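# Seat a matching bearing on a fitting plate's bore

## Task

Use the drawing to pick one plate and one bearing that suit each other. Set that bearing onto that plate's bore, with the plate upright. The job fails if any other bearing and plate ever touch while the bearing is centred over that plate's bore, even for an instant. Do not touch the press, which sits inside a transparent guard, and leave the gauge not running.

## Robot and tools

Robot: two UR-type six-joint arms, left_arm and right_arm, each with a two-finger Robotiq 140 gripper whose fingers can fold when pushed. The left base is near (+0.055, +0.547, +0.009) m and the right base is near (+0.006, -0.686, +0.009) m.

Scene frame: the origin is at table height, midway between the bases. +z points up, +x points out over the table, and +y points toward the left_arm side. These names do not match the sides of the camera images. Results give each gripper's end_effector_position in metres, with its quaternion (wxyz) and velocities. The position is the point between the closed pads and can be off by a few centimetres. The fingers point along the gripper's +z and close along its y axis.

Joint order for each arm: shoulder pan, shoulder lift, elbow, wrist 1, wrist 2, wrist 3. Stated ranges are ±6.283 rad, except the elbow at ±3.142.

The 18-number row, used by execute_actions and move: one flat list covering both arms. It holds left_arm's 6 joint numbers, then its gripper position, force_limit and speed, then the same 9 numbers for right_arm. Every number lies in [-1, 1].

Joint numbers are scaled offsets, not poses. They count from the arm's Joint targets as they stood when the call began, not from the previous row. 1.0 equals 1.481 rad for the two shoulder joints and 2.222 rad for the other four. Sending the same offset again moves the arm further. Send six zeros to keep an arm where it is commanded.

Gripper numbers are absolute commands:
- position: +1 is open (140 mm), the pads meet near -0.8, and -1 closes until something blocks the fingers.
- force_limit: -1 gives about 14 N and +1 about 58 N on a slow close.
- speed: -1 is about 30 mm/s and +1 about 250 mm/s.
A faster close grips much harder. To leave a gripper unchanged, repeat its last three numbers, because a 0 is a real command.

execute_actions: actions is a list holding one action (or empty, which returns images).
- rows: up to 15 rows, one per 1/30 s step.
- steps: 1 to 450; the default is 15.
- until: optional; stops early on gauge fields, for example {"gauge":{"state":"busy"}}, with comparisons such as [">",2].
- gauge: {"measure": true} or {"stop": true}.
- cameras: cam_low, cam_nest, cam_left_wrist, cam_right_wrist or "all".
After the last row, each arm keeps heading for that row's target, so far moves need more steps. A call is refused if a joint is asked more than 0.010 rad past its range.

move: target is one 18-number row or a list of up to 15 rows. Every row's offsets count from the same Joint targets. Options:
- speed: rad/s for the joint with the farthest to go, 0.01 to 3.14, default 0.5.
- blend: corner rounding in rad.
- stop_force: 4 to 120 N on the wrist sensor; use it with a low speed to feel a contact.
- zero: default true.
- blocking: false returns early; it cannot be combined with stop_force.
Paths do not avoid obstacles or the other arm. Its result line reads done, off_target, moving, held or fault.

Other tools:
- wait (seconds 0 to 10): lets the scene run.
- stop: brakes a running move.
- zoom_image (camera, region [x0,y0,x1,y1] in pixels, at most 504 on each side): a closer look at a recent image.
- show_instructions: shows the reference drawing.
- zero_wrist_force (arm): tares that arm's wrist sensor.
- read_manual: licence texts only.
- finished_scene (scene number): ends the scene for good.

Reading results:
- Joint positions, velocities and targets are in rad and rad/s.
- Joint torques include the arm's own weight.
- Wrist force and torque are in the gripper's own axes.
- object_status: 0 moving, 1 blocked while opening, 2 blocked while closing (a grip), 3 reached the requested position or the pads met.
- position_measured is in counts: 3 is fully open and about 230 is where the pads meet.
- "joint command not followed" means the check that keeps the arms apart held back some commands.
- "joint sent to its limit" means a joint was clipped at its end.
- Fault lines report arm stops.

Gauge: a flat plate sits under a lens. It measures one round piece lying flat and still, with its centre within 40 mm of the plate's centre. A plate with a bearing pressed in counts as one piece. Nothing else may be in view while it reads. A reading takes about 12 s and is finished only when readings goes up. no_1 to no_5 give the drawing's numbered requirements in mm, and 0.000 means nothing was found. The gauge must be idle at the end.

Strategy: measure the candidates, choose a pair that matches the drawing, and check that the plate is upright. Bring only that bearing centred over that plate's bore. Never let a wrong bearing rest centred on any plate's bore.

Avoid:
- dropping parts or releasing them while they still move;
- anything leaving the table;
- hard hits or pushes on fixed things, since 150 N or the joint torque limits stop an arm for 10 s;
- contact between the two arms or grippers;
- touching the press or its guard;
- gripping deep near the palm, where the fingers fold;
- holding loads stretched out for long, which overheats the motors.

Each tool is called after ">>>" by a JSON object that holds its "fn" and its "kwargs".

Reference images:

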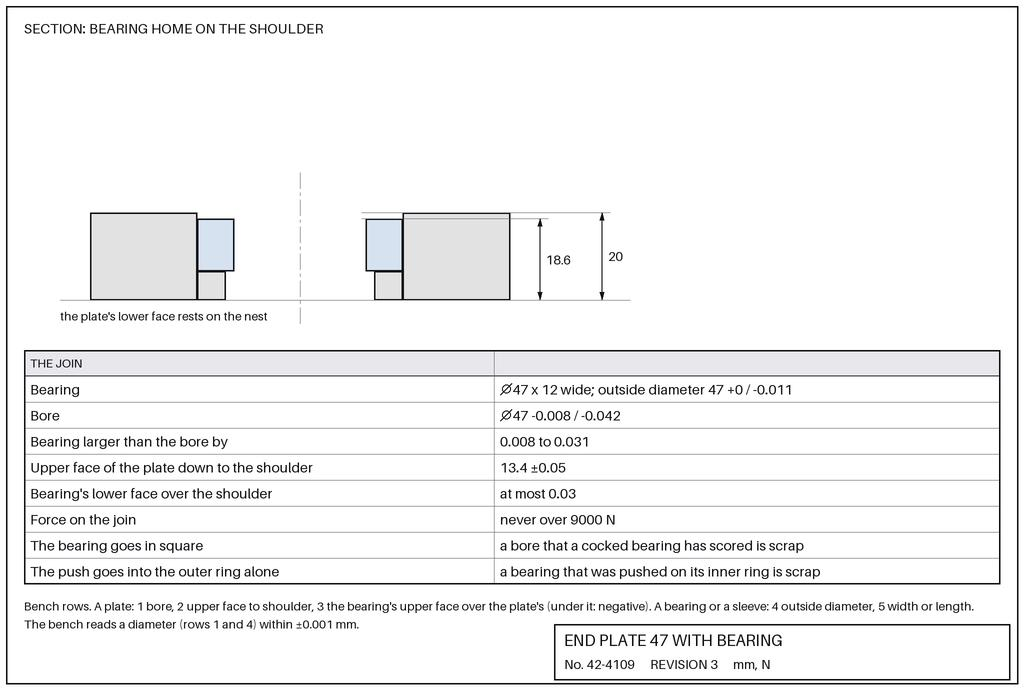

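## Session

>>> {"fn": "execute_actions", "kwargs": {"actions": []}}

Scene clock: 0.00 s.
left_arm: end_effector_position=(+0.9259, +0.6386, +0.2143) position_measured=3 object_status=3 end_effector_quat_wxyz=(-0.204, +0.933, -0.020, +0.296) | right_arm: end_effector_position=(+0.7269, -0.7035, +0.2114) position_measured=3 object_status=3 end_effector_quat_wxyz=(-0.427, +0.587, +0.669, +0.161)
Joint positions: left_arm=[-0.309 -1.36 2.091 -2.82 -1.022 -3.259] | right_arm=[-0.476 -1.106 1.532 -1.137 -1.105 0.729]
Joint velocities: within noise
Joint torques (N m): no reading
Wrist force (N): no reading
Wrist torque (N m): no reading
Wrist force, peak (N): no reading
Joint targets: left_arm=[-0.309 -1.360 2.091 -2.820 -1.022 -3.259] | right_arm=[-0.476 -1.106 1.532 -1.137 -1.105 0.729]
Tool commands: left_gripper/position=+1.0 left_gripper/force_limit=+1.0 left_gripper/speed=+1.0 right_gripper/position=+1.0 right_gripper/force_limit=+1.0 right_gripper/speed=+1.0
gauge: message=nothing_yet readings=0 no_1=0.000 no_2=0.000 no_3=0.000 no_4=0.000 no_5=0.000

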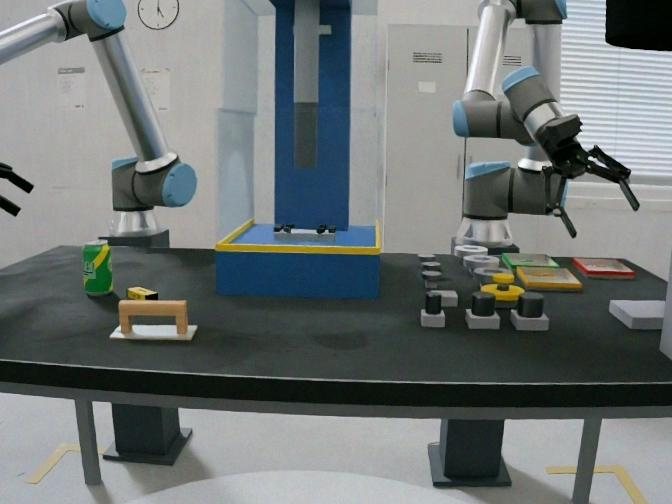

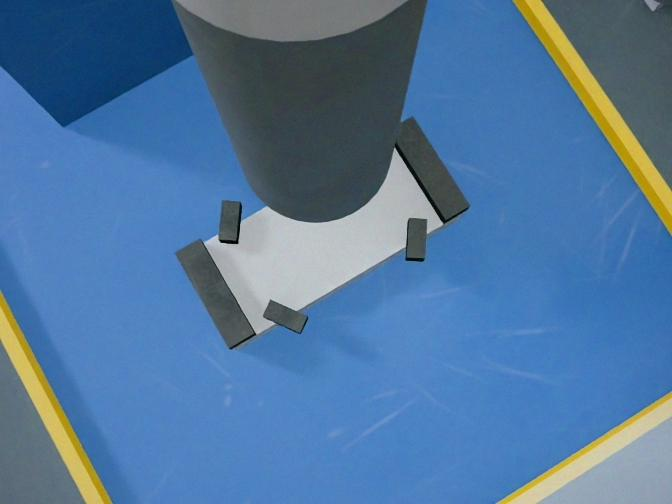

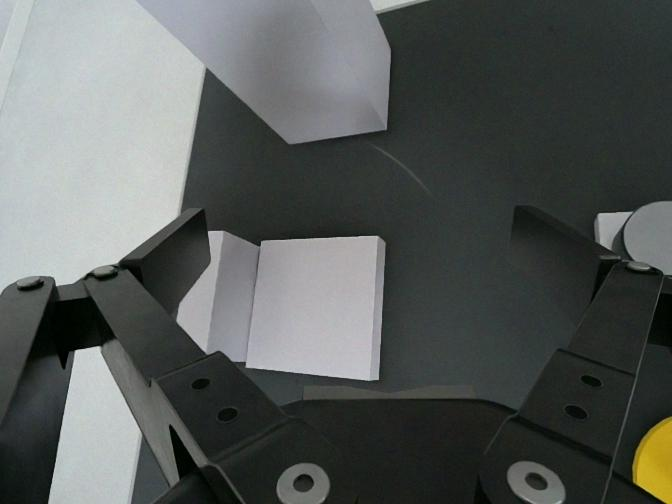

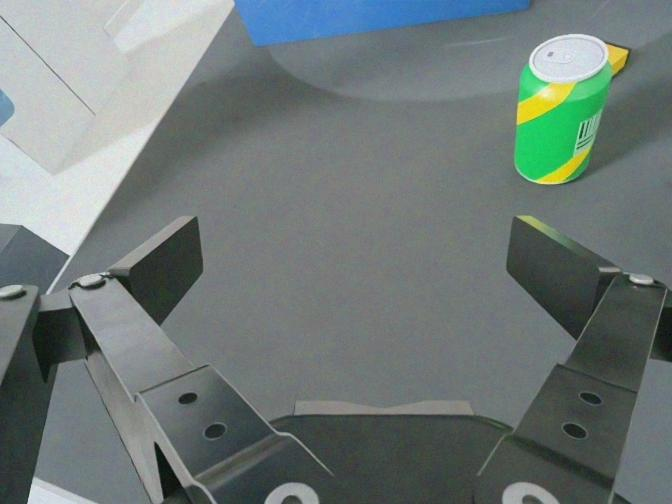

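>>> {"fn": "zoom_image", "kwargs": {"camera": "cam_low", "region": [400, 220, 672, 350]}}

>>> {"fn": "zoom_image", "kwargs": {"camera": "cam_low", "region": [405, 230, 565, 340]}}

Scaled by 1.853 from the camera's 672x504 image, which has a finer 960x720 frame.

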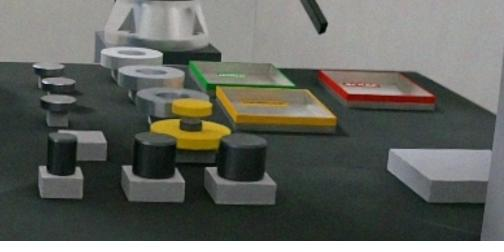

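Scaled by 3.150 from the camera's 672x504 image, which has a finer 960x720 frame.

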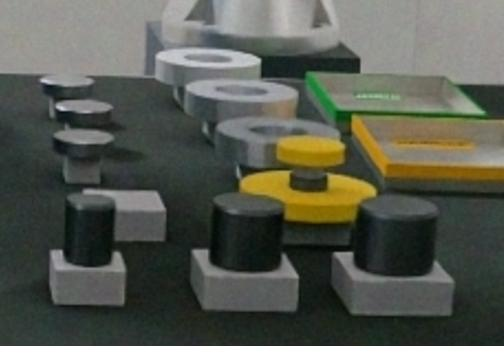

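>>> {"fn": "move", "kwargs": {"target": [-0.1215,-0.152,-0.2187,0.553,-0.247,0.0527,1,1,1,0,0,0,0,0,0,1,1,1], "speed": 1, "cameras": ["cam_left_wrist"]}}

Scene clock: 41.57 s.
left_arm: end_effector_position=(+0.7396, +0.3804, +0.4505) position_measured=3 object_status=3 end_effector_quat_wxyz=(+0.000, +0.970, -0.242, +0.000) | right_arm: end_effector_position=(+0.7269, -0.7035, +0.2114) position_measured=3 object_status=3 end_effector_quat_wxyz=(-0.427, +0.587, +0.669, +0.161)
Joint positions: left_arm=[-0.489 -1.585 1.605 -1.591 -1.571 -3.142] | right_arm=[-0.476 -1.106 1.532 -1.137 -1.105 0.729]
Joint torques (N m): left_arm=[-17.33 -67.1 -55.01 -2.65 -3.55 3.73] | right_arm=[0.16 -80.72 -45.52 -1.1 0.83 -0.58]
Wrist force (N): left_arm=[-0.4 0.7 0.6] | right_arm=[0.2 0.3 0.4]
Wrist torque (N m): left_arm=[0.30 0.36 -0.26] | right_arm=[0.08 -0.04 0.00]
Wrist force, peak (N): left_arm=[-1.3 2.1 -1.5] | right_arm=[0.2 0.6 0.4]
Joint targets: left_arm=[-0.489 -1.585 1.605 -1.591 -1.571 -3.142] | right_arm=[-0.476 -1.106 1.532 -1.137 -1.105 0.729]
gauge: message=nothing_yet readings=0 no_1=0.000 no_2=0.000 no_3=0.000 no_4=0.000 no_5=0.000
move: done
camera_calibration:
cam_left_wrist: T_world_to_cam=[[-0.469745, -0.882663, -0.0156546, 0.702524], [-0.827623, 0.434143, 0.355753, 0.283069], [-0.307214, 0.180069, -0.934449, 0.758979], [0, 0, 0, 1]] pos_world=[0.79745, 0.360531, 0.619522]
Images, in order (width x height): cam_left_wrist 672x504.

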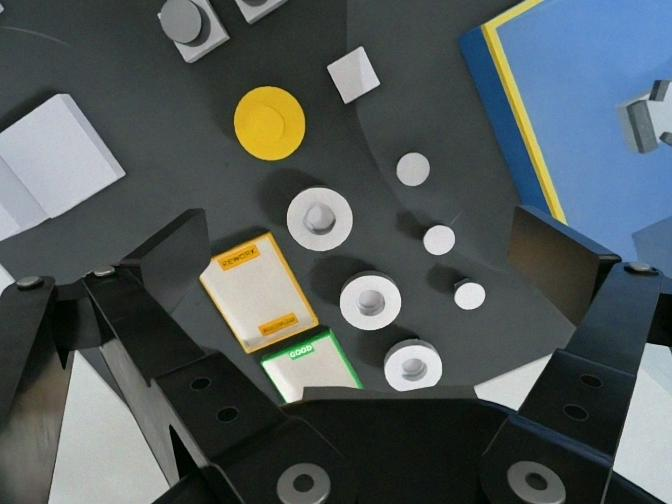

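>>> {"fn": "zoom_image", "kwargs": {"camera": "cam_left_wrist", "region": [270, 130, 510, 310]}}

>>> {"fn": "zoom_image", "kwargs": {"camera": "cam_left_wrist", "region": [330, 250, 500, 400]}}

>>> {"fn": "zoom_image", "kwargs": {"camera": "cam_left_wrist", "region": [280, 180, 360, 260]}}

>>> {"fn": "zoom_image", "kwargs": {"camera": "cam_left_wrist", "region": [330, 260, 410, 340]}}

>>> {"fn": "zoom_image", "kwargs": {"camera": "cam_left_wrist", "region": [375, 325, 455, 405]}}

Scaled by 2.100 from the camera's 672x504 image, which has a finer 960x720 frame.

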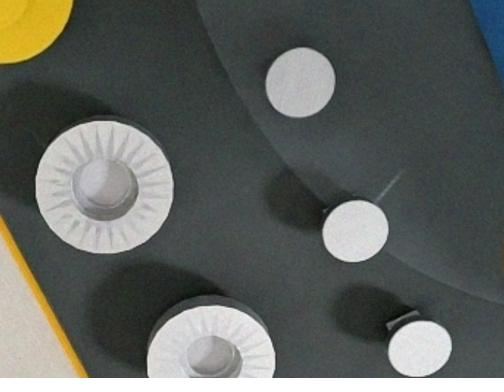

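Scaled by 2.965 from the camera's 672x504 image, which has a finer 960x720 frame.

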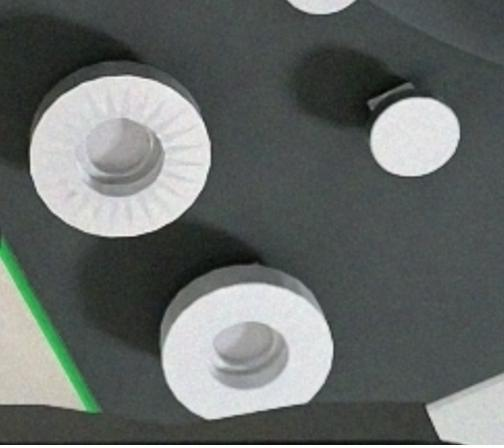

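Scaled by 6.300 from the camera's 672x504 image, which has a finer 960x720 frame.

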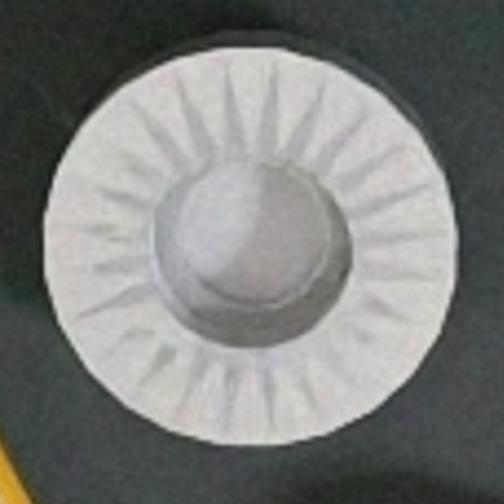

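Scaled by 6.300 from the camera's 672x504 image, which has a finer 960x720 frame.

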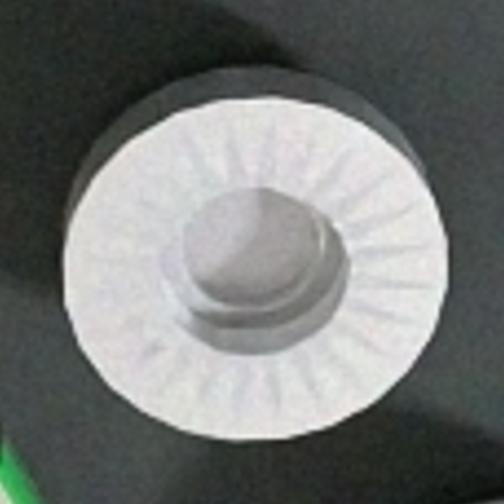

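Scaled by 6.300 from the camera's 672x504 image, which has a finer 960x720 frame.

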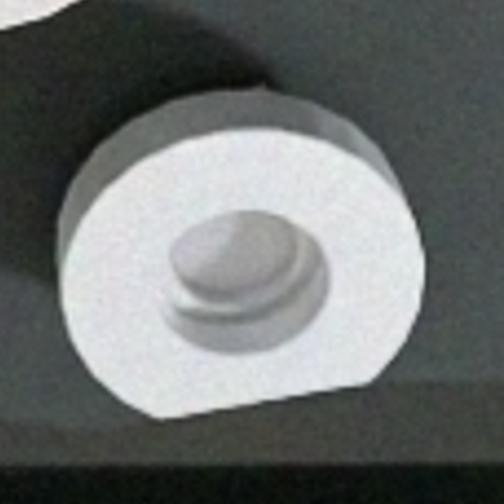

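>>> {"fn": "move", "kwargs": {"target": [0.330,-0.489,0.398,-0.612,0,0,1,1,1,0,0,0,0,0,0,1,1,1], "speed": 1, "cameras": ["cam_left_wrist"]}}

Scene clock: 80.83 s.
left_arm: end_effector_position=(+0.5658, +0.7212, +0.5289) position_measured=3 object_status=3 end_effector_quat_wxyz=(+0.000, +0.825, +0.000, +0.565) | right_arm: end_effector_position=(+0.7269, -0.7035, +0.2114) position_measured=3 object_status=3 end_effector_quat_wxyz=(-0.427, +0.587, +0.669, +0.161)
Joint positions: left_arm=[0 -2.309 2.489 -2.95 -1.571 -3.142] | right_arm=[-0.476 -1.106 1.532 -1.137 -1.105 0.729]
Joint torques (N m): left_arm=[19.35 -3.98 -41.66 -7.74 -1.24 2.82] | right_arm=[-1.62 -80.9 -45.29 -1.06 0.68 -0.62]
Wrist force (N): left_arm=[-1.4 -0.8 0.8] | right_arm=[0.0 0.4 0.2]
Wrist torque (N m): left_arm=[0.00 0.20 0.02] | right_arm=[0.08 0.01 0.00]
Wrist force, peak (N): left_arm=[-3.0 -1.7 -1.8] | right_arm=[0.2 0.6 0.5]
Joint targets: left_arm=[0.000 -2.310 2.489 -2.951 -1.571 -3.142] | right_arm=[-0.476 -1.106 1.532 -1.137 -1.105 0.729]
gauge: message=nothing_yet readings=0 no_1=0.000 no_2=0.000 no_3=0.000 no_4=0.000 no_5=0.000
move: done
camera_calibration:
cam_left_wrist: T_world_to_cam=[[0.0144567, -0.999877, -0.00607584, 0.728499], [-0.670496, -0.00518615, -0.741895, 0.77185], [0.741772, 0.0147992, -0.670489, 0.103574], [0, 0, 0, 1]] pos_world=[0.430163, 0.730879, 0.646503]
Images, in order (width x height): cam_left_wrist 672x504.

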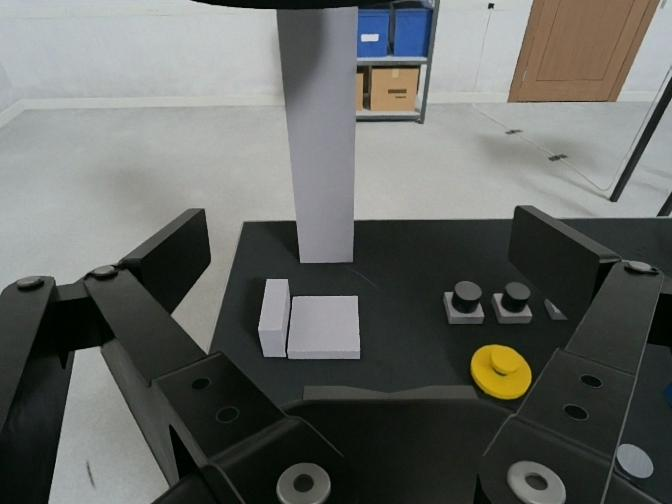

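>>> {"fn": "move", "kwargs": {"target": [-0.3866,0.3956,-0.1794,0.4563,0,-0.2575,1,1,1,0,0,0,0,0,0,1,1,1], "speed": 1, "cameras": ["cam_left_wrist"]}}

>>> {"fn": "zoom_image", "kwargs": {"camera": "cam_left_wrist", "region": [180, 90, 430, 390]}}

>>> {"fn": "zoom_image", "kwargs": {"camera": "cam_left_wrist", "region": [350, 90, 600, 390]}}

Scene clock: 123.07 s.
left_arm: end_effector_position=(+0.6200, +0.3902, +0.2495) position_measured=3 object_status=3 end_effector_quat_wxyz=(+0.000, +1.000, +0.000, +0.000) | right_arm: end_effector_position=(+0.7269, -0.7035, +0.2114) position_measured=3 object_status=3 end_effector_quat_wxyz=(-0.427, +0.587, +0.669, +0.161)
Joint positions: left_arm=[-0.572 -1.724 2.091 -1.937 -1.571 -3.714] | right_arm=[-0.476 -1.106 1.532 -1.137 -1.105 0.729]
Joint torques (N m): left_arm=[-18.47 -27.13 -52.82 -2.69 3.17 -4.24] | right_arm=[-0.73 -80.74 -44.89 -1.14 0.55 -0.77]
Wrist force (N): left_arm=[-0.6 0.1 0.8] | right_arm=[0.0 0.2 0.0]
Wrist torque (N m): left_arm=[0.20 0.36 -0.06] | right_arm=[0.04 0.00 0.00]
Wrist force, peak (N): left_arm=[0.0 3.2 2.3] | right_arm=[-0.2 0.6 -0.1]
Joint targets: left_arm=[-0.572 -1.724 2.091 -1.937 -1.571 -3.714] | right_arm=[-0.476 -1.106 1.532 -1.137 -1.105 0.729]
gauge: message=nothing_yet readings=0 no_1=0.000 no_2=0.000 no_3=0.000 no_4=0.000 no_5=0.000
move: done
camera_calibration:
cam_left_wrist: T_world_to_cam=[[-0.000763468, -0.999872, -0.0159788, 0.406934], [-0.934221, -0.0049864, 0.356661, 0.488539], [-0.356695, 0.0152, -0.934097, 0.627517], [0, 0, 0, 1]] pos_world=[0.680546, 0.39978, 0.418422]
Images, in order (width x height): cam_left_wrist 672x504.

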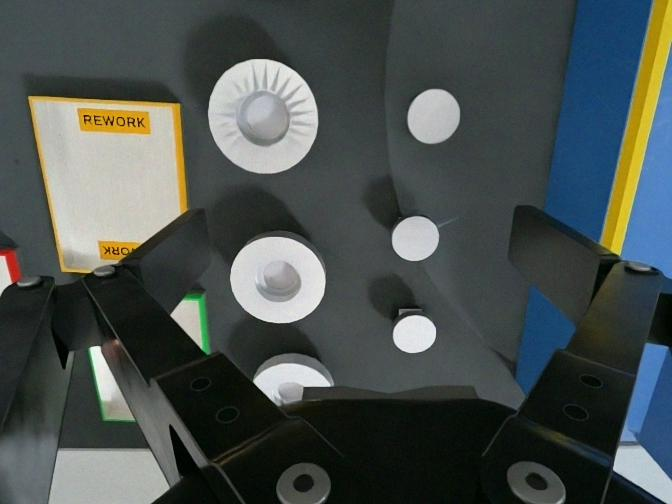

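Scaled by 1.680 from the camera's 672x504 image, which has a finer 960x720 frame.

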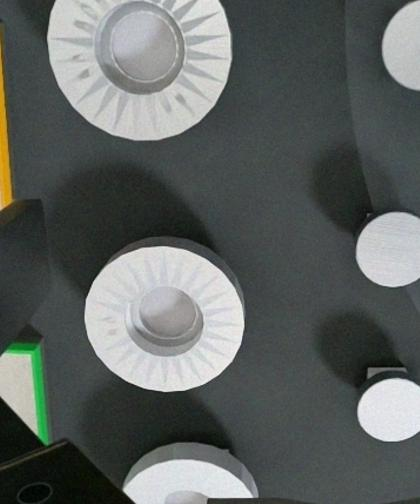

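Scaled by 1.680 from the camera's 672x504 image, which has a finer 960x720 frame.

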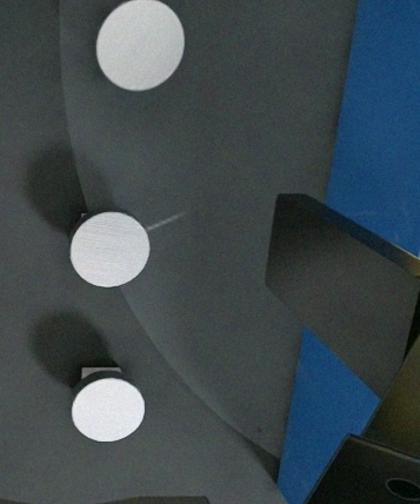

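>>> {"fn": "move", "kwargs": {"target": [[-0.0396,0.1320,0.0061,-0.0944,0,-0.0262,0.11,-0.1,-1,0,0,0,0,0,0,1,1,1],[-0.0396,0.2175,0.0455,-0.1908,0,-0.0262,0.11,-0.1,-1,0,0,0,0,0,0,1,1,1]], "speed": [0.6,0.25], "cameras": ["cam_left_wrist","cam_low"]}}

>>> {"fn": "zoom_image", "kwargs": {"camera": "cam_low", "region": [380, 220, 540, 330]}}

Scene clock: 164.07 s.
left_arm: end_effector_position=(+0.6627, +0.3187, +0.0469) position_measured=115 object_status=0 end_effector_quat_wxyz=(+0.000, +1.000, +0.000, +0.000) | right_arm: end_effector_position=(+0.7269, -0.7035, +0.2114) position_measured=3 object_status=3 end_effector_quat_wxyz=(-0.427, +0.587, +0.669, +0.161)
Joint positions: left_arm=[-0.631 -1.401 2.192 -2.361 -1.571 -3.772] | right_arm=[-0.476 -1.106 1.532 -1.137 -1.105 0.729]
Joint torques (N m): left_arm=[-14.11 -44.05 -29.62 -8.14 0.82 -4.13] | right_arm=[0.09 -80.7 -45.93 -0.91 0.29 -0.42]
Wrist force (N): left_arm=[-0.1 -0.1 -0.2] | right_arm=[0.0 0.3 0.0]
Wrist torque (N m): left_arm=[0.20 0.26 -0.04] | right_arm=[0.06 0.00 0.00]
Wrist force, peak (N): left_arm=[1.0 1.8 3.2] | right_arm=[0.4 0.5 -0.1]
Joint targets: left_arm=[-0.631 -1.401 2.192 -2.361 -1.571 -3.772] | right_arm=[-0.476 -1.106 1.532 -1.137 -1.105 0.729]
gauge: message=nothing_yet readings=0 no_1=0.000 no_2=0.000 no_3=0.000 no_4=0.000 no_5=0.000
move: done
camera_calibration:
cam_left_wrist: T_world_to_cam=[[-0.00118881, -0.999876, -0.015708, 0.332488], [-0.934379, -0.00448576, 0.356253, 0.60028], [-0.356279, 0.0151007, -0.934258, 0.454318], [0, 0, 0, 1]] pos_world=[0.723148, 0.328279, 0.215822]
Images, in order (width x height): cam_low 672x504, cam_left_wrist 672x504.

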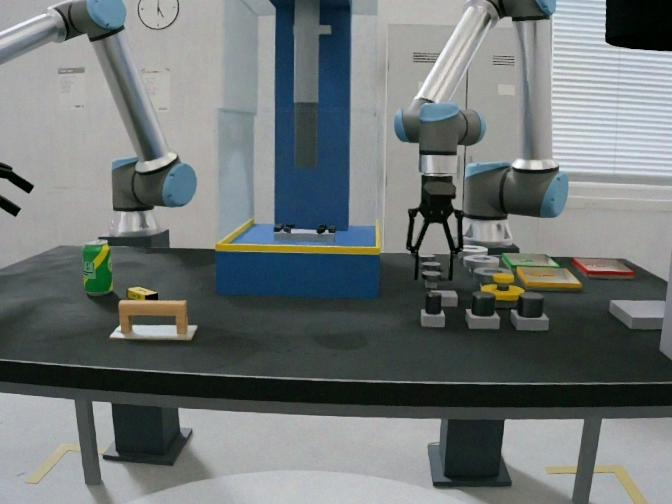

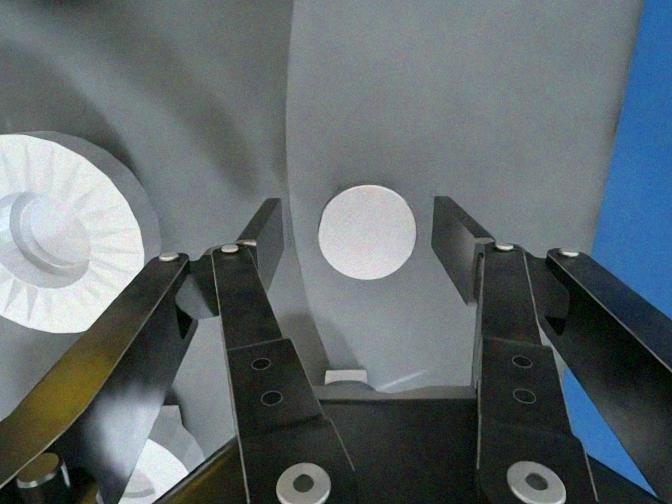

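Scaled by 3.150 from the camera's 672x504 image, which has a finer 960x720 frame.

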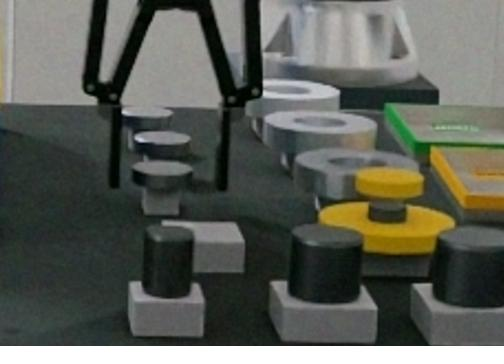

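>>> {"fn": "execute_actions", "kwargs": {"actions": [{"rows":[[0,0,0,0,0,0,-1,-0.1,-1,0,0,0,0,0,0,1,1,1]],"steps":90}]}}

Scene clock: 178.60 s.
left_arm: end_effector_position=(+0.6627, +0.3187, +0.0469) position_measured=160 object_status=2 end_effector_quat_wxyz=(+0.000, +1.000, +0.000, +0.000) | right_arm: end_effector_position=(+0.7269, -0.7035, +0.2114) position_measured=3 object_status=3 end_effector_quat_wxyz=(-0.427, +0.587, +0.669, +0.161)
Joint positions: left_arm=[-0.631 -1.401 2.192 -2.361 -1.571 -3.772] | right_arm=[-0.476 -1.106 1.532 -1.137 -1.105 0.729]
Joint torques (N m): left_arm=[12.72 -45.14 -29.72 -6.03 0.35 -4.25] | right_arm=[-0.55 -82.65 -44.5 -1.22 0.34 -0.89]
Wrist force (N): left_arm=[-2.9 -3.1 -12.5] | right_arm=[0.0 0.5 0.0]
Wrist torque (N m): left_arm=[0.14 0.22 -0.04] | right_arm=[0.10 0.00 0.00]
Wrist force, peak (N): left_arm=[-2.9 -3.0 -12.7] | right_arm=[-0.1 0.6 0.3]
Joint targets: left_arm=[-0.631 -1.401 2.192 -2.361 -1.571 -3.772] | right_arm=[-0.476 -1.106 1.532 -1.137 -1.105 0.729]
gauge: message=nothing_yet readings=0 no_1=0.000 no_2=0.000 no_3=0.000 no_4=0.000 no_5=0.000

>>> {"fn": "execute_actions", "kwargs": {"actions": [{"rows":[[0,0,0,0,0,0,0.2,-0.1,-1,0,0,0,0,0,0,1,1,1]],"steps":45}]}}

>>> {"fn": "move", "kwargs": {"target": [0,-0.0086,-0.0028,0.0085,0,0,0.2,-0.1,-1,0,0,0,0,0,0,1,1,1]}}

>>> {"fn": "execute_actions", "kwargs": {"actions": [{"rows":[[0,0,0,0,0,0,-1,-0.1,-1,0,0,0,0,0,0,1,1,1]],"steps":100}], "cameras": ["cam_low"]}}

>>> {"fn": "zoom_image", "kwargs": {"camera": "cam_low", "region": [390, 240, 480, 300]}}

Scene clock: 201.20 s.
left_arm: end_effector_position=(+0.6627, +0.3187, +0.0469) position_measured=104 object_status=3 end_effector_quat_wxyz=(+0.000, +1.000, +0.000, +0.000) | right_arm: end_effector_position=(+0.7269, -0.7035, +0.2114) position_measured=3 object_status=3 end_effector_quat_wxyz=(-0.427, +0.587, +0.669, +0.161)
Joint positions: left_arm=[-0.631 -1.401 2.192 -2.361 -1.571 -3.772] | right_arm=[-0.476 -1.106 1.532 -1.137 -1.105 0.729]
Joint torques (N m): left_arm=[11.22 -46.23 -29.89 -4.53 -0.77 -3.65] | right_arm=[0.73 -80.71 -45.11 -0.99 0.24 -0.71]
Wrist force (N): left_arm=[0.0 -0.1 -0.1] | right_arm=[0.1 0.1 0.0]
Wrist torque (N m): left_arm=[0.21 0.22 -0.04] | right_arm=[0.02 -0.01 0.00]
Wrist force, peak (N): left_arm=[-3.0 -3.2 -12.7] | right_arm=[-0.2 0.7 -0.2]
Joint targets: left_arm=[-0.631 -1.401 2.192 -2.361 -1.571 -3.772] | right_arm=[-0.476 -1.106 1.532 -1.137 -1.105 0.729]
gauge: message=nothing_yet readings=0 no_1=0.000 no_2=0.000 no_3=0.000 no_4=0.000 no_5=0.000

Scene clock: 201.97 s.
left_arm: end_effector_position=(+0.6626, +0.3187, +0.0558) position_measured=104 object_status=3 end_effector_quat_wxyz=(+0.000, +1.000, +0.000, +0.000) | right_arm: end_effector_position=(+0.7269, -0.7035, +0.2114) position_measured=3 object_status=3 end_effector_quat_wxyz=(-0.427, +0.587, +0.669, +0.161)
Joint positions: left_arm=[-0.631 -1.414 2.185 -2.342 -1.571 -3.772] | right_arm=[-0.476 -1.106 1.532 -1.137 -1.105 0.729]
Joint torques (N m): left_arm=[11.56 -68.93 -42.86 -3.21 -0.92 -3.72] | right_arm=[-0.71 -82.64 -45.29 -1.02 -0.1 -0.56]
Wrist force (N): left_arm=[0.1 -0.5 -0.1] | right_arm=[0.0 0.0 -0.3]
Wrist torque (N m): left_arm=[0.13 0.20 -0.05] | right_arm=[-0.01 -0.01 0.00]
Wrist force, peak (N): left_arm=[-0.1 -0.7 -0.2] | right_arm=[0.2 0.4 0.1]
Joint targets: left_arm=[-0.631 -1.414 2.185 -2.342 -1.571 -3.772] | right_arm=[-0.476 -1.106 1.532 -1.137 -1.105 0.729]
gauge: message=nothing_yet readings=0 no_1=0.000 no_2=0.000 no_3=0.000 no_4=0.000 no_5=0.000
move: done

Scene clock: 205.50 s.
left_arm: end_effector_position=(+0.6626, +0.3187, +0.0559) position_measured=161 object_status=2 end_effector_quat_wxyz=(+0.000, +1.000, +0.000, +0.000) | right_arm: end_effector_position=(+0.7269, -0.7035, +0.2114) position_measured=3 object_status=3 end_effector_quat_wxyz=(-0.427, +0.587, +0.669, +0.161)
Joint positions: left_arm=[-0.631 -1.414 2.185 -2.342 -1.571 -3.772] | right_arm=[-0.476 -1.106 1.532 -1.137 -1.105 0.729]
Joint torques (N m): left_arm=[11.82 -46.01 -30.26 -5.23 -0.99 -3.67] | right_arm=[0.68 -81.31 -45.33 -0.91 -0.19 -0.52]
Wrist force (N): left_arm=[-2.2 -2.1 -6.6] | right_arm=[0.1 0.3 -0.2]
Wrist torque (N m): left_arm=[0.21 0.20 -0.04] | right_arm=[0.07 -0.01 0.00]
Wrist force, peak (N): left_arm=[-2.4 -2.1 -6.9] | right_arm=[-0.1 0.6 -0.3]
Joint targets: left_arm=[-0.631 -1.414 2.185 -2.342 -1.571 -3.772] | right_arm=[-0.476 -1.106 1.532 -1.137 -1.105 0.729]
gauge: message=nothing_yet readings=0 no_1=0.000 no_2=0.000 no_3=0.000 no_4=0.000 no_5=0.000
Images, in order (width x height): cam_low 672x504.

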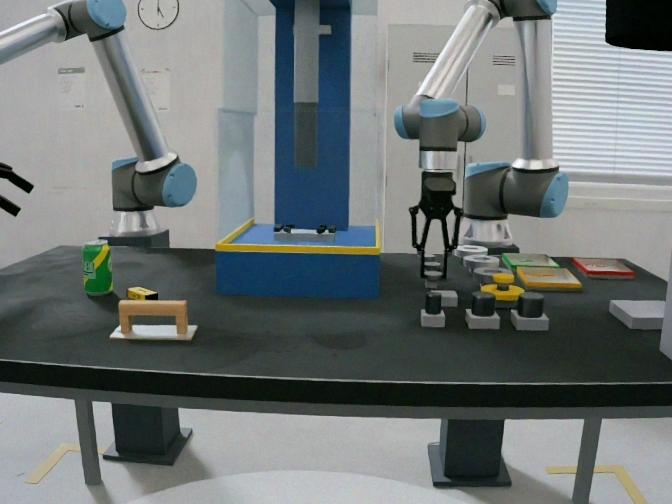

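Scaled by 5.600 from the camera's 672x504 image, which has a finer 960x720 frame.

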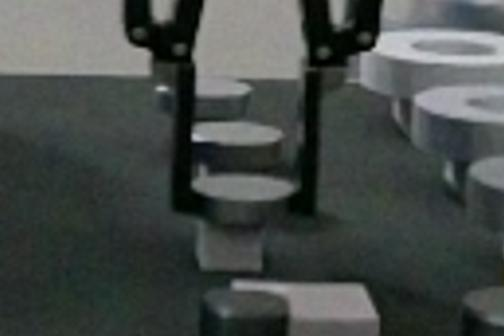

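>>> {"fn": "move", "kwargs": {"target": [[0,-0.0909,-0.0455,0.1061,0,0,-1,-0.1,-1,0,0,0,0,0,0,1,1,1],[0.4591,0.1583,-0.2350,0.1296,0,0.3058,-1,-0.1,-1,0,0,0,0,0,0,1,1,1],[0.4591,0.2013,-0.2094,0.0753,0,0.3058,-1,-0.1,-1,0,0,0,0,0,0,1,1,1]], "speed": [0.4,0.6,0.2], "cameras": ["cam_low","cam_left_wrist"]}}

>>> {"fn": "zoom_image", "kwargs": {"camera": "cam_low", "region": [540, 220, 672, 350]}}

Scene clock: 236.00 s.
left_arm: end_effector_position=(+0.9048, +0.7630, +0.0749) position_measured=161 object_status=2 end_effector_quat_wxyz=(+0.000, +1.000, +0.000, +0.000) | right_arm: end_effector_position=(+0.7269, -0.7035, +0.2114) position_measured=3 object_status=3 end_effector_quat_wxyz=(-0.427, +0.587, +0.669, +0.161)
Joint positions: left_arm=[0.049 -1.116 1.72 -2.174 -1.571 -3.092] | right_arm=[-0.476 -1.106 1.532 -1.137 -1.105 0.729]
Joint torques (N m): left_arm=[19.61 -75.96 -34.77 -8.27 -2.46 3.74] | right_arm=[1.68 -82.77 -45.82 -1.17 0.01 -0.79]
Wrist force (N): left_arm=[-0.2 -0.2 2.2] | right_arm=[0.1 0.3 -0.1]
Wrist torque (N m): left_arm=[0.10 0.39 -0.19] | right_arm=[0.08 -0.02 -0.01]
Wrist force, peak (N): left_arm=[-2.5 -2.1 -6.9] | right_arm=[-0.1 0.6 -0.2]
Joint targets: left_arm=[0.049 -1.116 1.720 -2.175 -1.571 -3.092] | right_arm=[-0.476 -1.106 1.532 -1.137 -1.105 0.729]
gauge: message=nothing_yet readings=0 no_1=0.000 no_2=0.000 no_3=0.000 no_4=0.000 no_5=0.000
move: done
camera_calibration:
cam_left_wrist: T_world_to_cam=[[-0.000619016, -0.999878, -0.0156044, 0.776887], [-0.934266, -0.0049859, 0.356542, 0.81881], [-0.356577, 0.0147993, -0.934149, 0.560552], [0, 0, 0, 1]] pos_world=[0.965347, 0.772579, 0.243821]
Images, in order (width x height): cam_low 672x504, cam_left_wrist 672x504.

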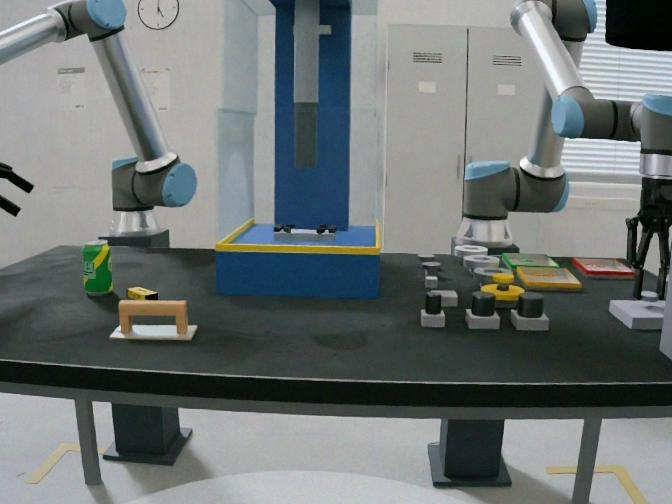

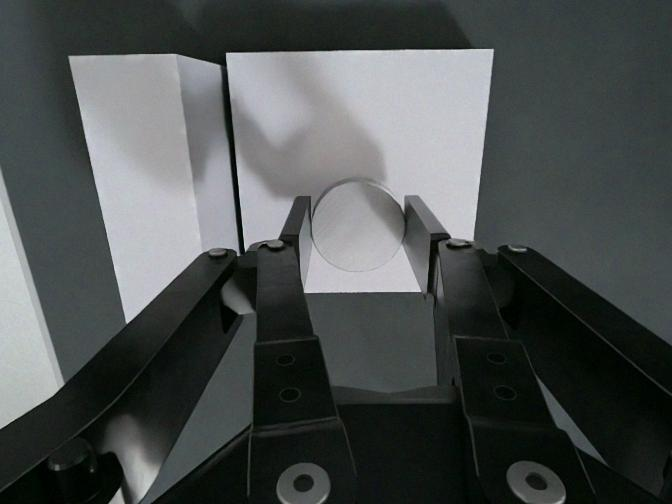

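Scaled by 3.818 from the camera's 672x504 image, which has a finer 960x720 frame.

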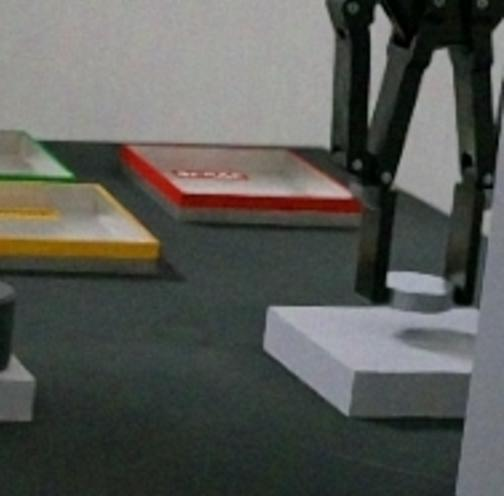

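>>> {"fn": "move", "kwargs": {"target": [0,0.0130,0.0056,-0.0142,0,0,-1,-0.1,-1,0,0,0,0,0,0,1,1,1], "speed": 0.02, "stop_force": 6}}

Scene clock: 253.93 s.
left_arm: end_effector_position=(+0.9048, +0.7630, +0.0591) position_measured=161 object_status=2 end_effector_quat_wxyz=(+0.000, +1.000, +0.000, +0.000) | right_arm: end_effector_position=(+0.7269, -0.7035, +0.2114) position_measured=3 object_status=3 end_effector_quat_wxyz=(-0.427, +0.587, +0.669, +0.161)
Joint positions: left_arm=[0.049 -1.101 1.73 -2.199 -1.571 -3.092] | right_arm=[-0.476 -1.106 1.532 -1.137 -1.105 0.729]
Joint torques (N m): left_arm=[17.18 -103.93 -47.13 -6.22 -1.99 3.35] | right_arm=[0.46 -82.45 -44.44 -0.85 0.14 -0.79]
Wrist force (N): left_arm=[-0.2 0.1 2.3] | right_arm=[0.3 0.3 -0.1]
Wrist torque (N m): left_arm=[0.17 0.39 -0.21] | right_arm=[0.07 -0.07 -0.01]
Wrist force, peak (N): left_arm=[-6.7 1.2 -13.7] | right_arm=[0.3 0.6 0.0]
Joint targets: left_arm=[0.049 -1.101 1.730 -2.199 -1.571 -3.092] | right_arm=[-0.476 -1.106 1.532 -1.137 -1.105 0.729]
gauge: message=nothing_yet readings=0 no_1=0.000 no_2=0.000 no_3=0.000 no_4=0.000 no_5=0.000
move: contact (left_arm)

>>> {"fn": "move", "kwargs": {"target": [[0,0,0,0,0,0,0.11,-0.1,-1,0,0,0,0,0,0,1,1,1],[0,-0.0531,-0.0302,0.0653,0,0,0.11,-0.1,-1,0,0,0,0,0,0,1,1,1],[-0.5379,-0.4355,0.2397,0.0502,0,-0.3588,0.11,-0.1,-1,0,0,0,0,0,0,1,1,1]], "speed": [0.5,0.3,0.9]}}

>>> {"fn": "execute_actions", "kwargs": {"actions": [{"gauge":{"measure":true},"steps":15}]}}

>>> {"fn": "execute_actions", "kwargs": {"actions": [{"steps":420,"until":{"gauge":{"state":"idle"}}}], "cameras": ["cam_left_wrist"]}}

Scene clock: 279.30 s.
left_arm: end_effector_position=(+0.5477, +0.3278, +0.1703) position_measured=115 object_status=3 end_effector_quat_wxyz=(+0.000, +1.000, +0.000, +0.000) | right_arm: end_effector_position=(+0.7269, -0.7035, +0.2114) position_measured=3 object_status=3 end_effector_quat_wxyz=(-0.427, +0.587, +0.669, +0.161)
Joint positions: left_arm=[-0.748 -1.746 2.262 -2.088 -1.571 -3.889] | right_arm=[-0.476 -1.106 1.532 -1.137 -1.105 0.729]
Joint torques (N m): left_arm=[-15.94 -44.58 -37.54 -8.05 1.37 -4.01] | right_arm=[-1.51 -82.17 -44.46 -0.96 -0.12 -0.66]
Wrist force (N): left_arm=[0.4 -0.3 -0.2] | right_arm=[0.2 0.2 -0.2]
Wrist torque (N m): left_arm=[0.10 0.14 -0.05] | right_arm=[0.05 -0.05 0.00]
Wrist force, peak (N): left_arm=[1.5 -5.6 2.2] | right_arm=[-0.3 0.7 -0.2]
Joint targets: left_arm=[-0.748 -1.746 2.262 -2.088 -1.571 -3.890] | right_arm=[-0.476 -1.106 1.532 -1.137 -1.105 0.729]
gauge: message=nothing_yet readings=0 no_1=0.000 no_2=0.000 no_3=0.000 no_4=0.000 no_5=0.000
move: done

Scene clock: 280.00 s.
left_arm: end_effector_position=(+0.5476, +0.3277, +0.1702) position_measured=115 object_status=3 end_effector_quat_wxyz=(+0.000, +1.000, +0.000, +0.000) | right_arm: end_effector_position=(+0.7269, -0.7035, +0.2114) position_measured=3 object_status=3 end_effector_quat_wxyz=(-0.427, +0.587, +0.669, +0.161)
Joint positions: left_arm=[-0.748 -1.746 2.262 -2.088 -1.571 -3.89] | right_arm=[-0.476 -1.106 1.532 -1.137 -1.105 0.729]
Joint torques (N m): left_arm=[-17.33 -46.23 -36.16 -8.17 0.63 -4.32] | right_arm=[1.11 -83 -44.91 -0.7 -0.06 -0.96]
Wrist force (N): left_arm=[0.4 -0.6 -0.1] | right_arm=[0.2 0.3 -0.1]
Wrist torque (N m): left_arm=[0.03 0.14 -0.05] | right_arm=[0.08 -0.04 -0.01]
Wrist force, peak (N): left_arm=[0.3 -0.7 -0.2] | right_arm=[0.0 0.5 -0.5]
Joint targets: left_arm=[-0.748 -1.746 2.262 -2.088 -1.571 -3.890] | right_arm=[-0.476 -1.106 1.532 -1.137 -1.105 0.729]
Tool commands: left_gripper/position=+0.11 left_gripper/force_limit=-0.1 left_gripper/speed=-1.0 right_gripper/position=+1.0 right_gripper/force_limit=+1.0 right_gripper/speed=+1.0
gauge: state=busy message=measure_taken readings=0 no_1=0.000 no_2=0.000 no_3=0.000 no_4=0.000 no_5=0.000

Scene clock: 291.50 s.
left_arm: end_effector_position=(+0.5476, +0.3277, +0.1702) position_measured=115 object_status=3 end_effector_quat_wxyz=(+0.000, +1.000, +0.000, +0.000) | right_arm: end_effector_position=(+0.7269, -0.7035, +0.2114) position_measured=3 object_status=3 end_effector_quat_wxyz=(-0.427, +0.587, +0.669, +0.161)
Joint positions: left_arm=[-0.748 -1.746 2.262 -2.088 -1.571 -3.89] | right_arm=[-0.476 -1.106 1.532 -1.137 -1.105 0.729]
Joint torques (N m): left_arm=[-16.5 -46.7 -36.36 -8.02 -2.58 -3.92] | right_arm=[-0.55 -81.66 -45.15 -0.96 -0.09 -0.51]
Wrist force (N): left_arm=[0.4 -0.3 -0.1] | right_arm=[-0.2 0.5 -0.2]
Wrist torque (N m): left_arm=[0.10 0.15 -0.05] | right_arm=[0.10 0.04 -0.01]
Wrist force, peak (N): left_arm=[0.7 -0.6 -0.2] | right_arm=[0.2 0.6 -0.3]
Joint targets: left_arm=[-0.748 -1.746 2.262 -2.088 -1.571 -3.890] | right_arm=[-0.476 -1.106 1.532 -1.137 -1.105 0.729]
Tool commands: left_gripper/position=+0.11 left_gripper/force_limit=-0.1 left_gripper/speed=-1.0 right_gripper/position=+1.0 right_gripper/force_limit=+1.0 right_gripper/speed=+1.0
gauge: message=measure_taken readings=1 no_1=0.000 no_2=0.000 no_3=0.000 no_4=46.998 no_5=11.999
camera_calibration:
cam_left_wrist: T_world_to_cam=[[-0.000148437, -0.999884, -0.0152433, 0.3426], [-0.934569, -0.00528457, 0.355742, 0.449278], [-0.355781, 0.0142987, -0.93446, 0.528462], [0, 0, 0, 1]] pos_world=[0.607949, 0.337378, 0.339222]
Images, in order (width x height): cam_left_wrist 672x504.

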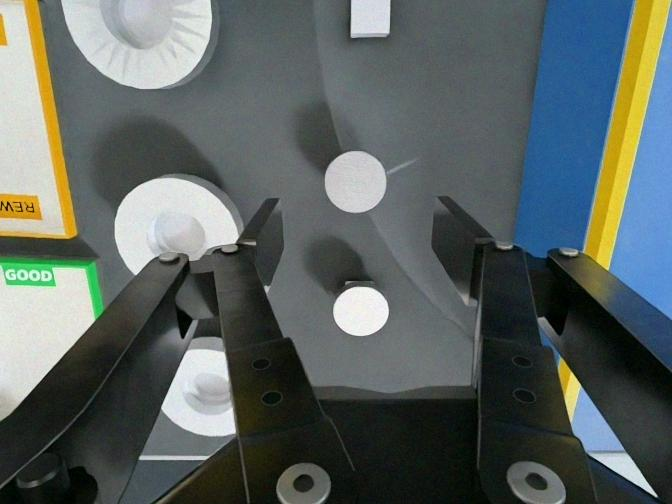

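>>> {"fn": "move", "kwargs": {"target": [[0.5379,0.3825,-0.2697,0.0153,0,0.3591,0.11,-0.1,-1,0,0,0,0,0,0,1,1,1],[0.5379,0.4355,-0.2394,-0.0500,0,0.3591,0.11,-0.1,-1,0,0,0,0,0,0,1,1,1],[0.5379,0.4355,-0.2394,-0.0500,0,0.3591,-1,-0.1,-1,0,0,0,0,0,0,1,1,1]], "speed": [0.9,0.3,0.3], "cameras": ["cam_left_wrist"]}}

Scene clock: 319.10 s.
left_arm: end_effector_position=(+0.9042, +0.7630, +0.0587) position_measured=161 object_status=0 end_effector_quat_wxyz=(+0.000, +1.000, +0.000, -0.001) | right_arm: end_effector_position=(+0.7269, -0.7035, +0.2114) position_measured=3 object_status=3 end_effector_quat_wxyz=(-0.427, +0.587, +0.669, +0.161)
Joint positions: left_arm=[0.049 -1.101 1.731 -2.199 -1.571 -3.092] | right_arm=[-0.476 -1.106 1.532 -1.137 -1.105 0.729]
Joint torques (N m): left_arm=[19.36 -76.55 -33.88 -7.69 -2.49 3.74] | right_arm=[0.19 -81.59 -44.69 -1.15 -0.1 -0.65]
Wrist force (N): left_arm=[-4.0 0.4 -9.9] | right_arm=[0.0 0.1 0.0]
Wrist torque (N m): left_arm=[0.19 0.30 -0.21] | right_arm=[0.03 0.01 -0.01]
Wrist force, peak (N): left_arm=[-4.0 0.3 -10.1] | right_arm=[0.1 0.8 -0.2]
Joint targets: left_arm=[0.049 -1.101 1.731 -2.199 -1.571 -3.092] | right_arm=[-0.476 -1.106 1.532 -1.137 -1.105 0.729]
gauge: message=measure_taken readings=1 no_1=0.000 no_2=0.000 no_3=0.000 no_4=46.998 no_5=11.999
move: done
camera_calibration:
cam_left_wrist: T_world_to_cam=[[-0.00136512, -0.999878, -0.0155421, 0.777337], [-0.933802, -0.00428618, 0.357765, 0.822979], [-0.357788, 0.0150016, -0.933682, 0.546087], [0, 0, 0, 1]] pos_world=[0.964943, 0.772578, 0.22752]
Images, in order (width x height): cam_left_wrist 672x504.

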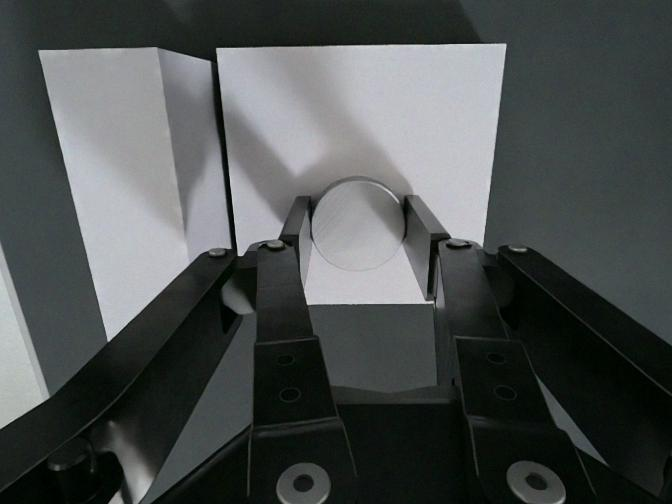

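>>> {"fn": "move", "kwargs": {"target": [[0,-0.0531,-0.0306,0.0653,0,0,-1,-0.1,-1,0,0,0,0,0,0,1,1,1],[-0.4591,-0.3022,0.1589,0.0418,0,-0.3060,-1,-0.1,-1,0,0,0,0,0,0,1,1,1],[-0.4591,-0.2113,0.2043,-0.0644,0,-0.3060,-1,-0.1,-1,0,0,0,0,0,0,1,1,1],[-0.4591,-0.2113,0.2043,-0.0644,0,-0.3060,0.11,-0.1,-1,0,0,0,0,0,0,1,1,1],[-0.4591,-0.3022,0.1589,0.0418,0,-0.3060,0.11,-0.1,-1,0,0,0,0,0,0,1,1,1],[-0.3132,-0.3311,0.1967,0.0232,0,0.4979,0.65,-0.1,-0.5,0,0,0,0,0,0,1,1,1]], "speed": [0.4,0.8,0.2,0.3,0.4,1.2], "cameras": ["cam_left_wrist","cam_low"]}}

>>> {"fn": "zoom_image", "kwargs": {"camera": "cam_low", "region": [390, 220, 550, 310]}}

Scene clock: 362.17 s.
left_arm: end_effector_position=(+0.6621, +0.4699, +0.1503) position_measured=47 object_status=0 end_effector_quat_wxyz=(+0.000, +0.707, -0.707, +0.000) | right_arm: end_effector_position=(+0.7269, -0.7035, +0.2114) position_measured=3 object_status=3 end_effector_quat_wxyz=(-0.427, +0.587, +0.669, +0.161)
Joint positions: left_arm=[-0.415 -1.591 2.168 -2.147 -1.571 -1.985] | right_arm=[-0.476 -1.106 1.532 -1.137 -1.105 0.729]
Joint torques (N m): left_arm=[20.24 -58.88 -34.81 -8.18 0.94 3.8] | right_arm=[-1.25 -82.72 -43.64 -0.94 -0.33 -0.84]
Wrist force (N): left_arm=[0.1 0.4 0.4] | right_arm=[0.1 0.2 -0.3]
Wrist torque (N m): left_arm=[0.26 0.17 -0.24] | right_arm=[0.05 -0.02 -0.01]
Wrist force, peak (N): left_arm=[-4.3 0.3 -10.2] | right_arm=[-0.1 0.6 -0.4]
Joint targets: left_arm=[-0.415 -1.591 2.168 -2.147 -1.571 -1.985] | right_arm=[-0.476 -1.106 1.532 -1.137 -1.105 0.729]
gauge: message=measure_taken readings=1 no_1=0.000 no_2=0.000 no_3=0.000 no_4=46.998 no_5=11.999
move: done
camera_calibration:
cam_left_wrist: T_world_to_cam=[[-0.999877, 0.000743147, -0.0156628, 0.676292], [-0.00488606, 0.934379, 0.356248, -0.493024], [0.0148997, 0.356281, -0.93426, 0.142349], [0, 0, 0, 1]] pos_world=[0.671679, 0.409452, 0.319222]
Images, in order (width x height): cam_low 672x504, cam_left_wrist 672x504.

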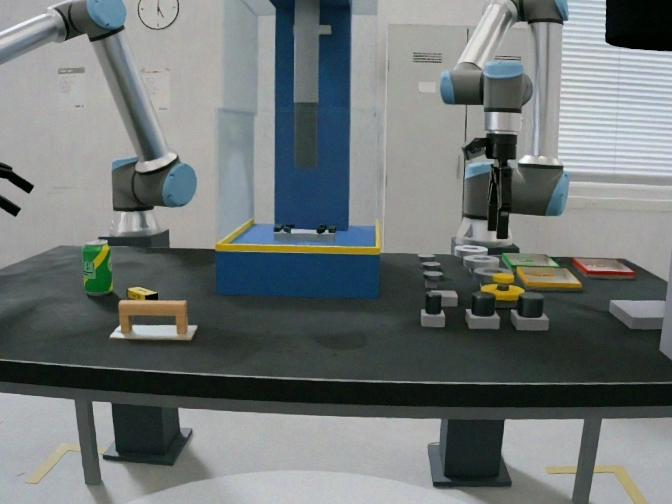

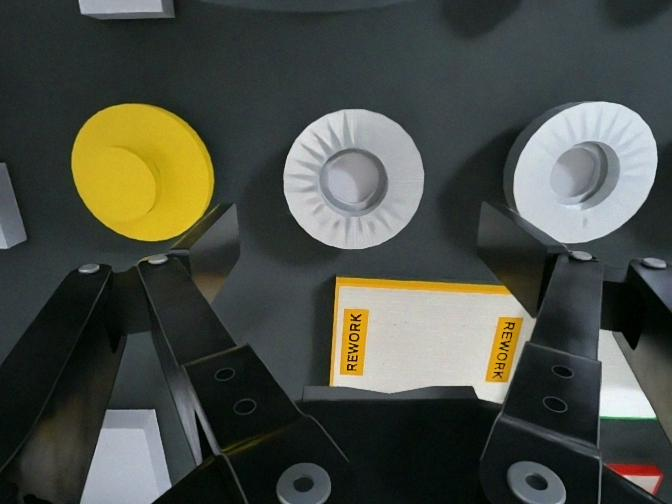

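Scaled by 3.150 from the camera's 672x504 image, which has a finer 960x720 frame.

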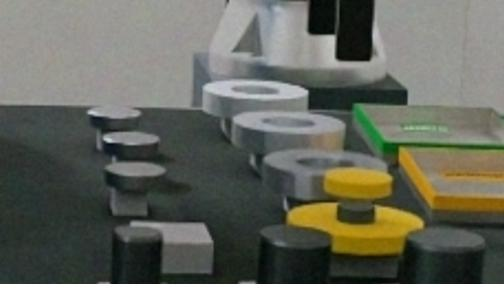

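>>> {"fn": "move", "kwargs": {"target": [[0,0.0895,0.0408,-0.1005,0,0,0.65,0,-1,0,0,0,0,0,0,1,1,1],[0,0.0895,0.0408,-0.1005,0,0,-1,0,-1,0,0,0,0,0,0,1,1,1]], "speed": 0.2, "cameras": ["cam_left_wrist","cam_low"]}}

>>> {"fn": "zoom_image", "kwargs": {"camera": "cam_low", "region": [430, 230, 550, 310]}}

Scene clock: 383.30 s.
left_arm: end_effector_position=(+0.6624, +0.4698, +0.0482) position_measured=85 object_status=0 end_effector_quat_wxyz=(+0.000, +0.707, -0.707, +0.000) | right_arm: end_effector_position=(+0.7269, -0.7035, +0.2114) position_measured=3 object_status=3 end_effector_quat_wxyz=(-0.427, +0.587, +0.669, +0.161)
Joint positions: left_arm=[-0.415 -1.459 2.258 -2.37 -1.571 -1.985] | right_arm=[-0.476 -1.106 1.532 -1.137 -1.105 0.729]
Joint torques (N m): left_arm=[9.71 -39.33 -30.15 -6.7 2.02 3.35] | right_arm=[-0.74 -82.47 -44.02 -1.07 -0.07 -0.73]
Wrist force (N): left_arm=[-1.9 4.9 -17.2] | right_arm=[0.1 0.3 -0.4]
Wrist torque (N m): left_arm=[0.30 0.33 -0.25] | right_arm=[0.06 -0.02 -0.01]
Wrist force, peak (N): left_arm=[-2.0 4.8 -17.3] | right_arm=[0.3 0.4 -0.5]
Joint targets: left_arm=[-0.415 -1.459 2.258 -2.370 -1.571 -1.985] | right_arm=[-0.476 -1.106 1.532 -1.137 -1.105 0.729]
gauge: message=measure_taken readings=1 no_1=0.000 no_2=0.000 no_3=0.000 no_4=46.998 no_5=11.999
move: done
camera_calibration:
cam_left_wrist: T_world_to_cam=[[-0.999876, 0.00077853, -0.0157563, 0.674998], [-0.00488632, 0.934379, 0.356247, -0.456462], [0.0149997, 0.35628, -0.934259, 0.0469602], [0, 0, 0, 1]] pos_world=[0.671979, 0.409252, 0.217122]
Images, in order (width x height): cam_low 672x504, cam_left_wrist 672x504.

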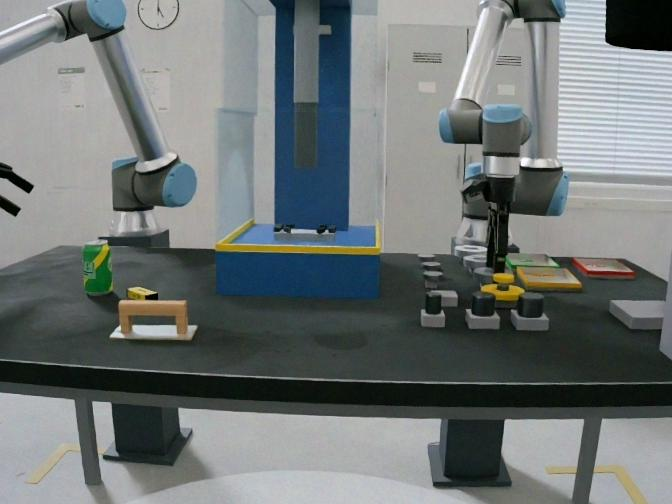

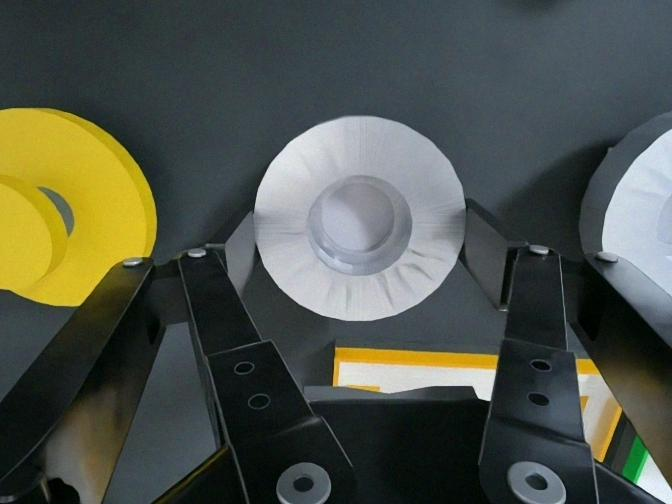

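Scaled by 4.200 from the camera's 672x504 image, which has a finer 960x720 frame.

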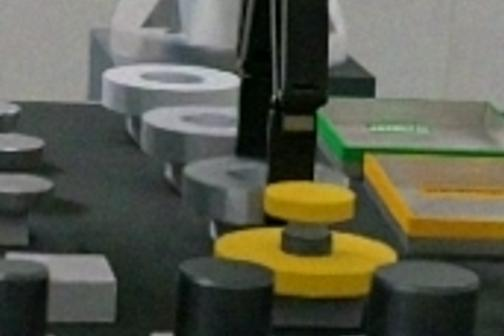

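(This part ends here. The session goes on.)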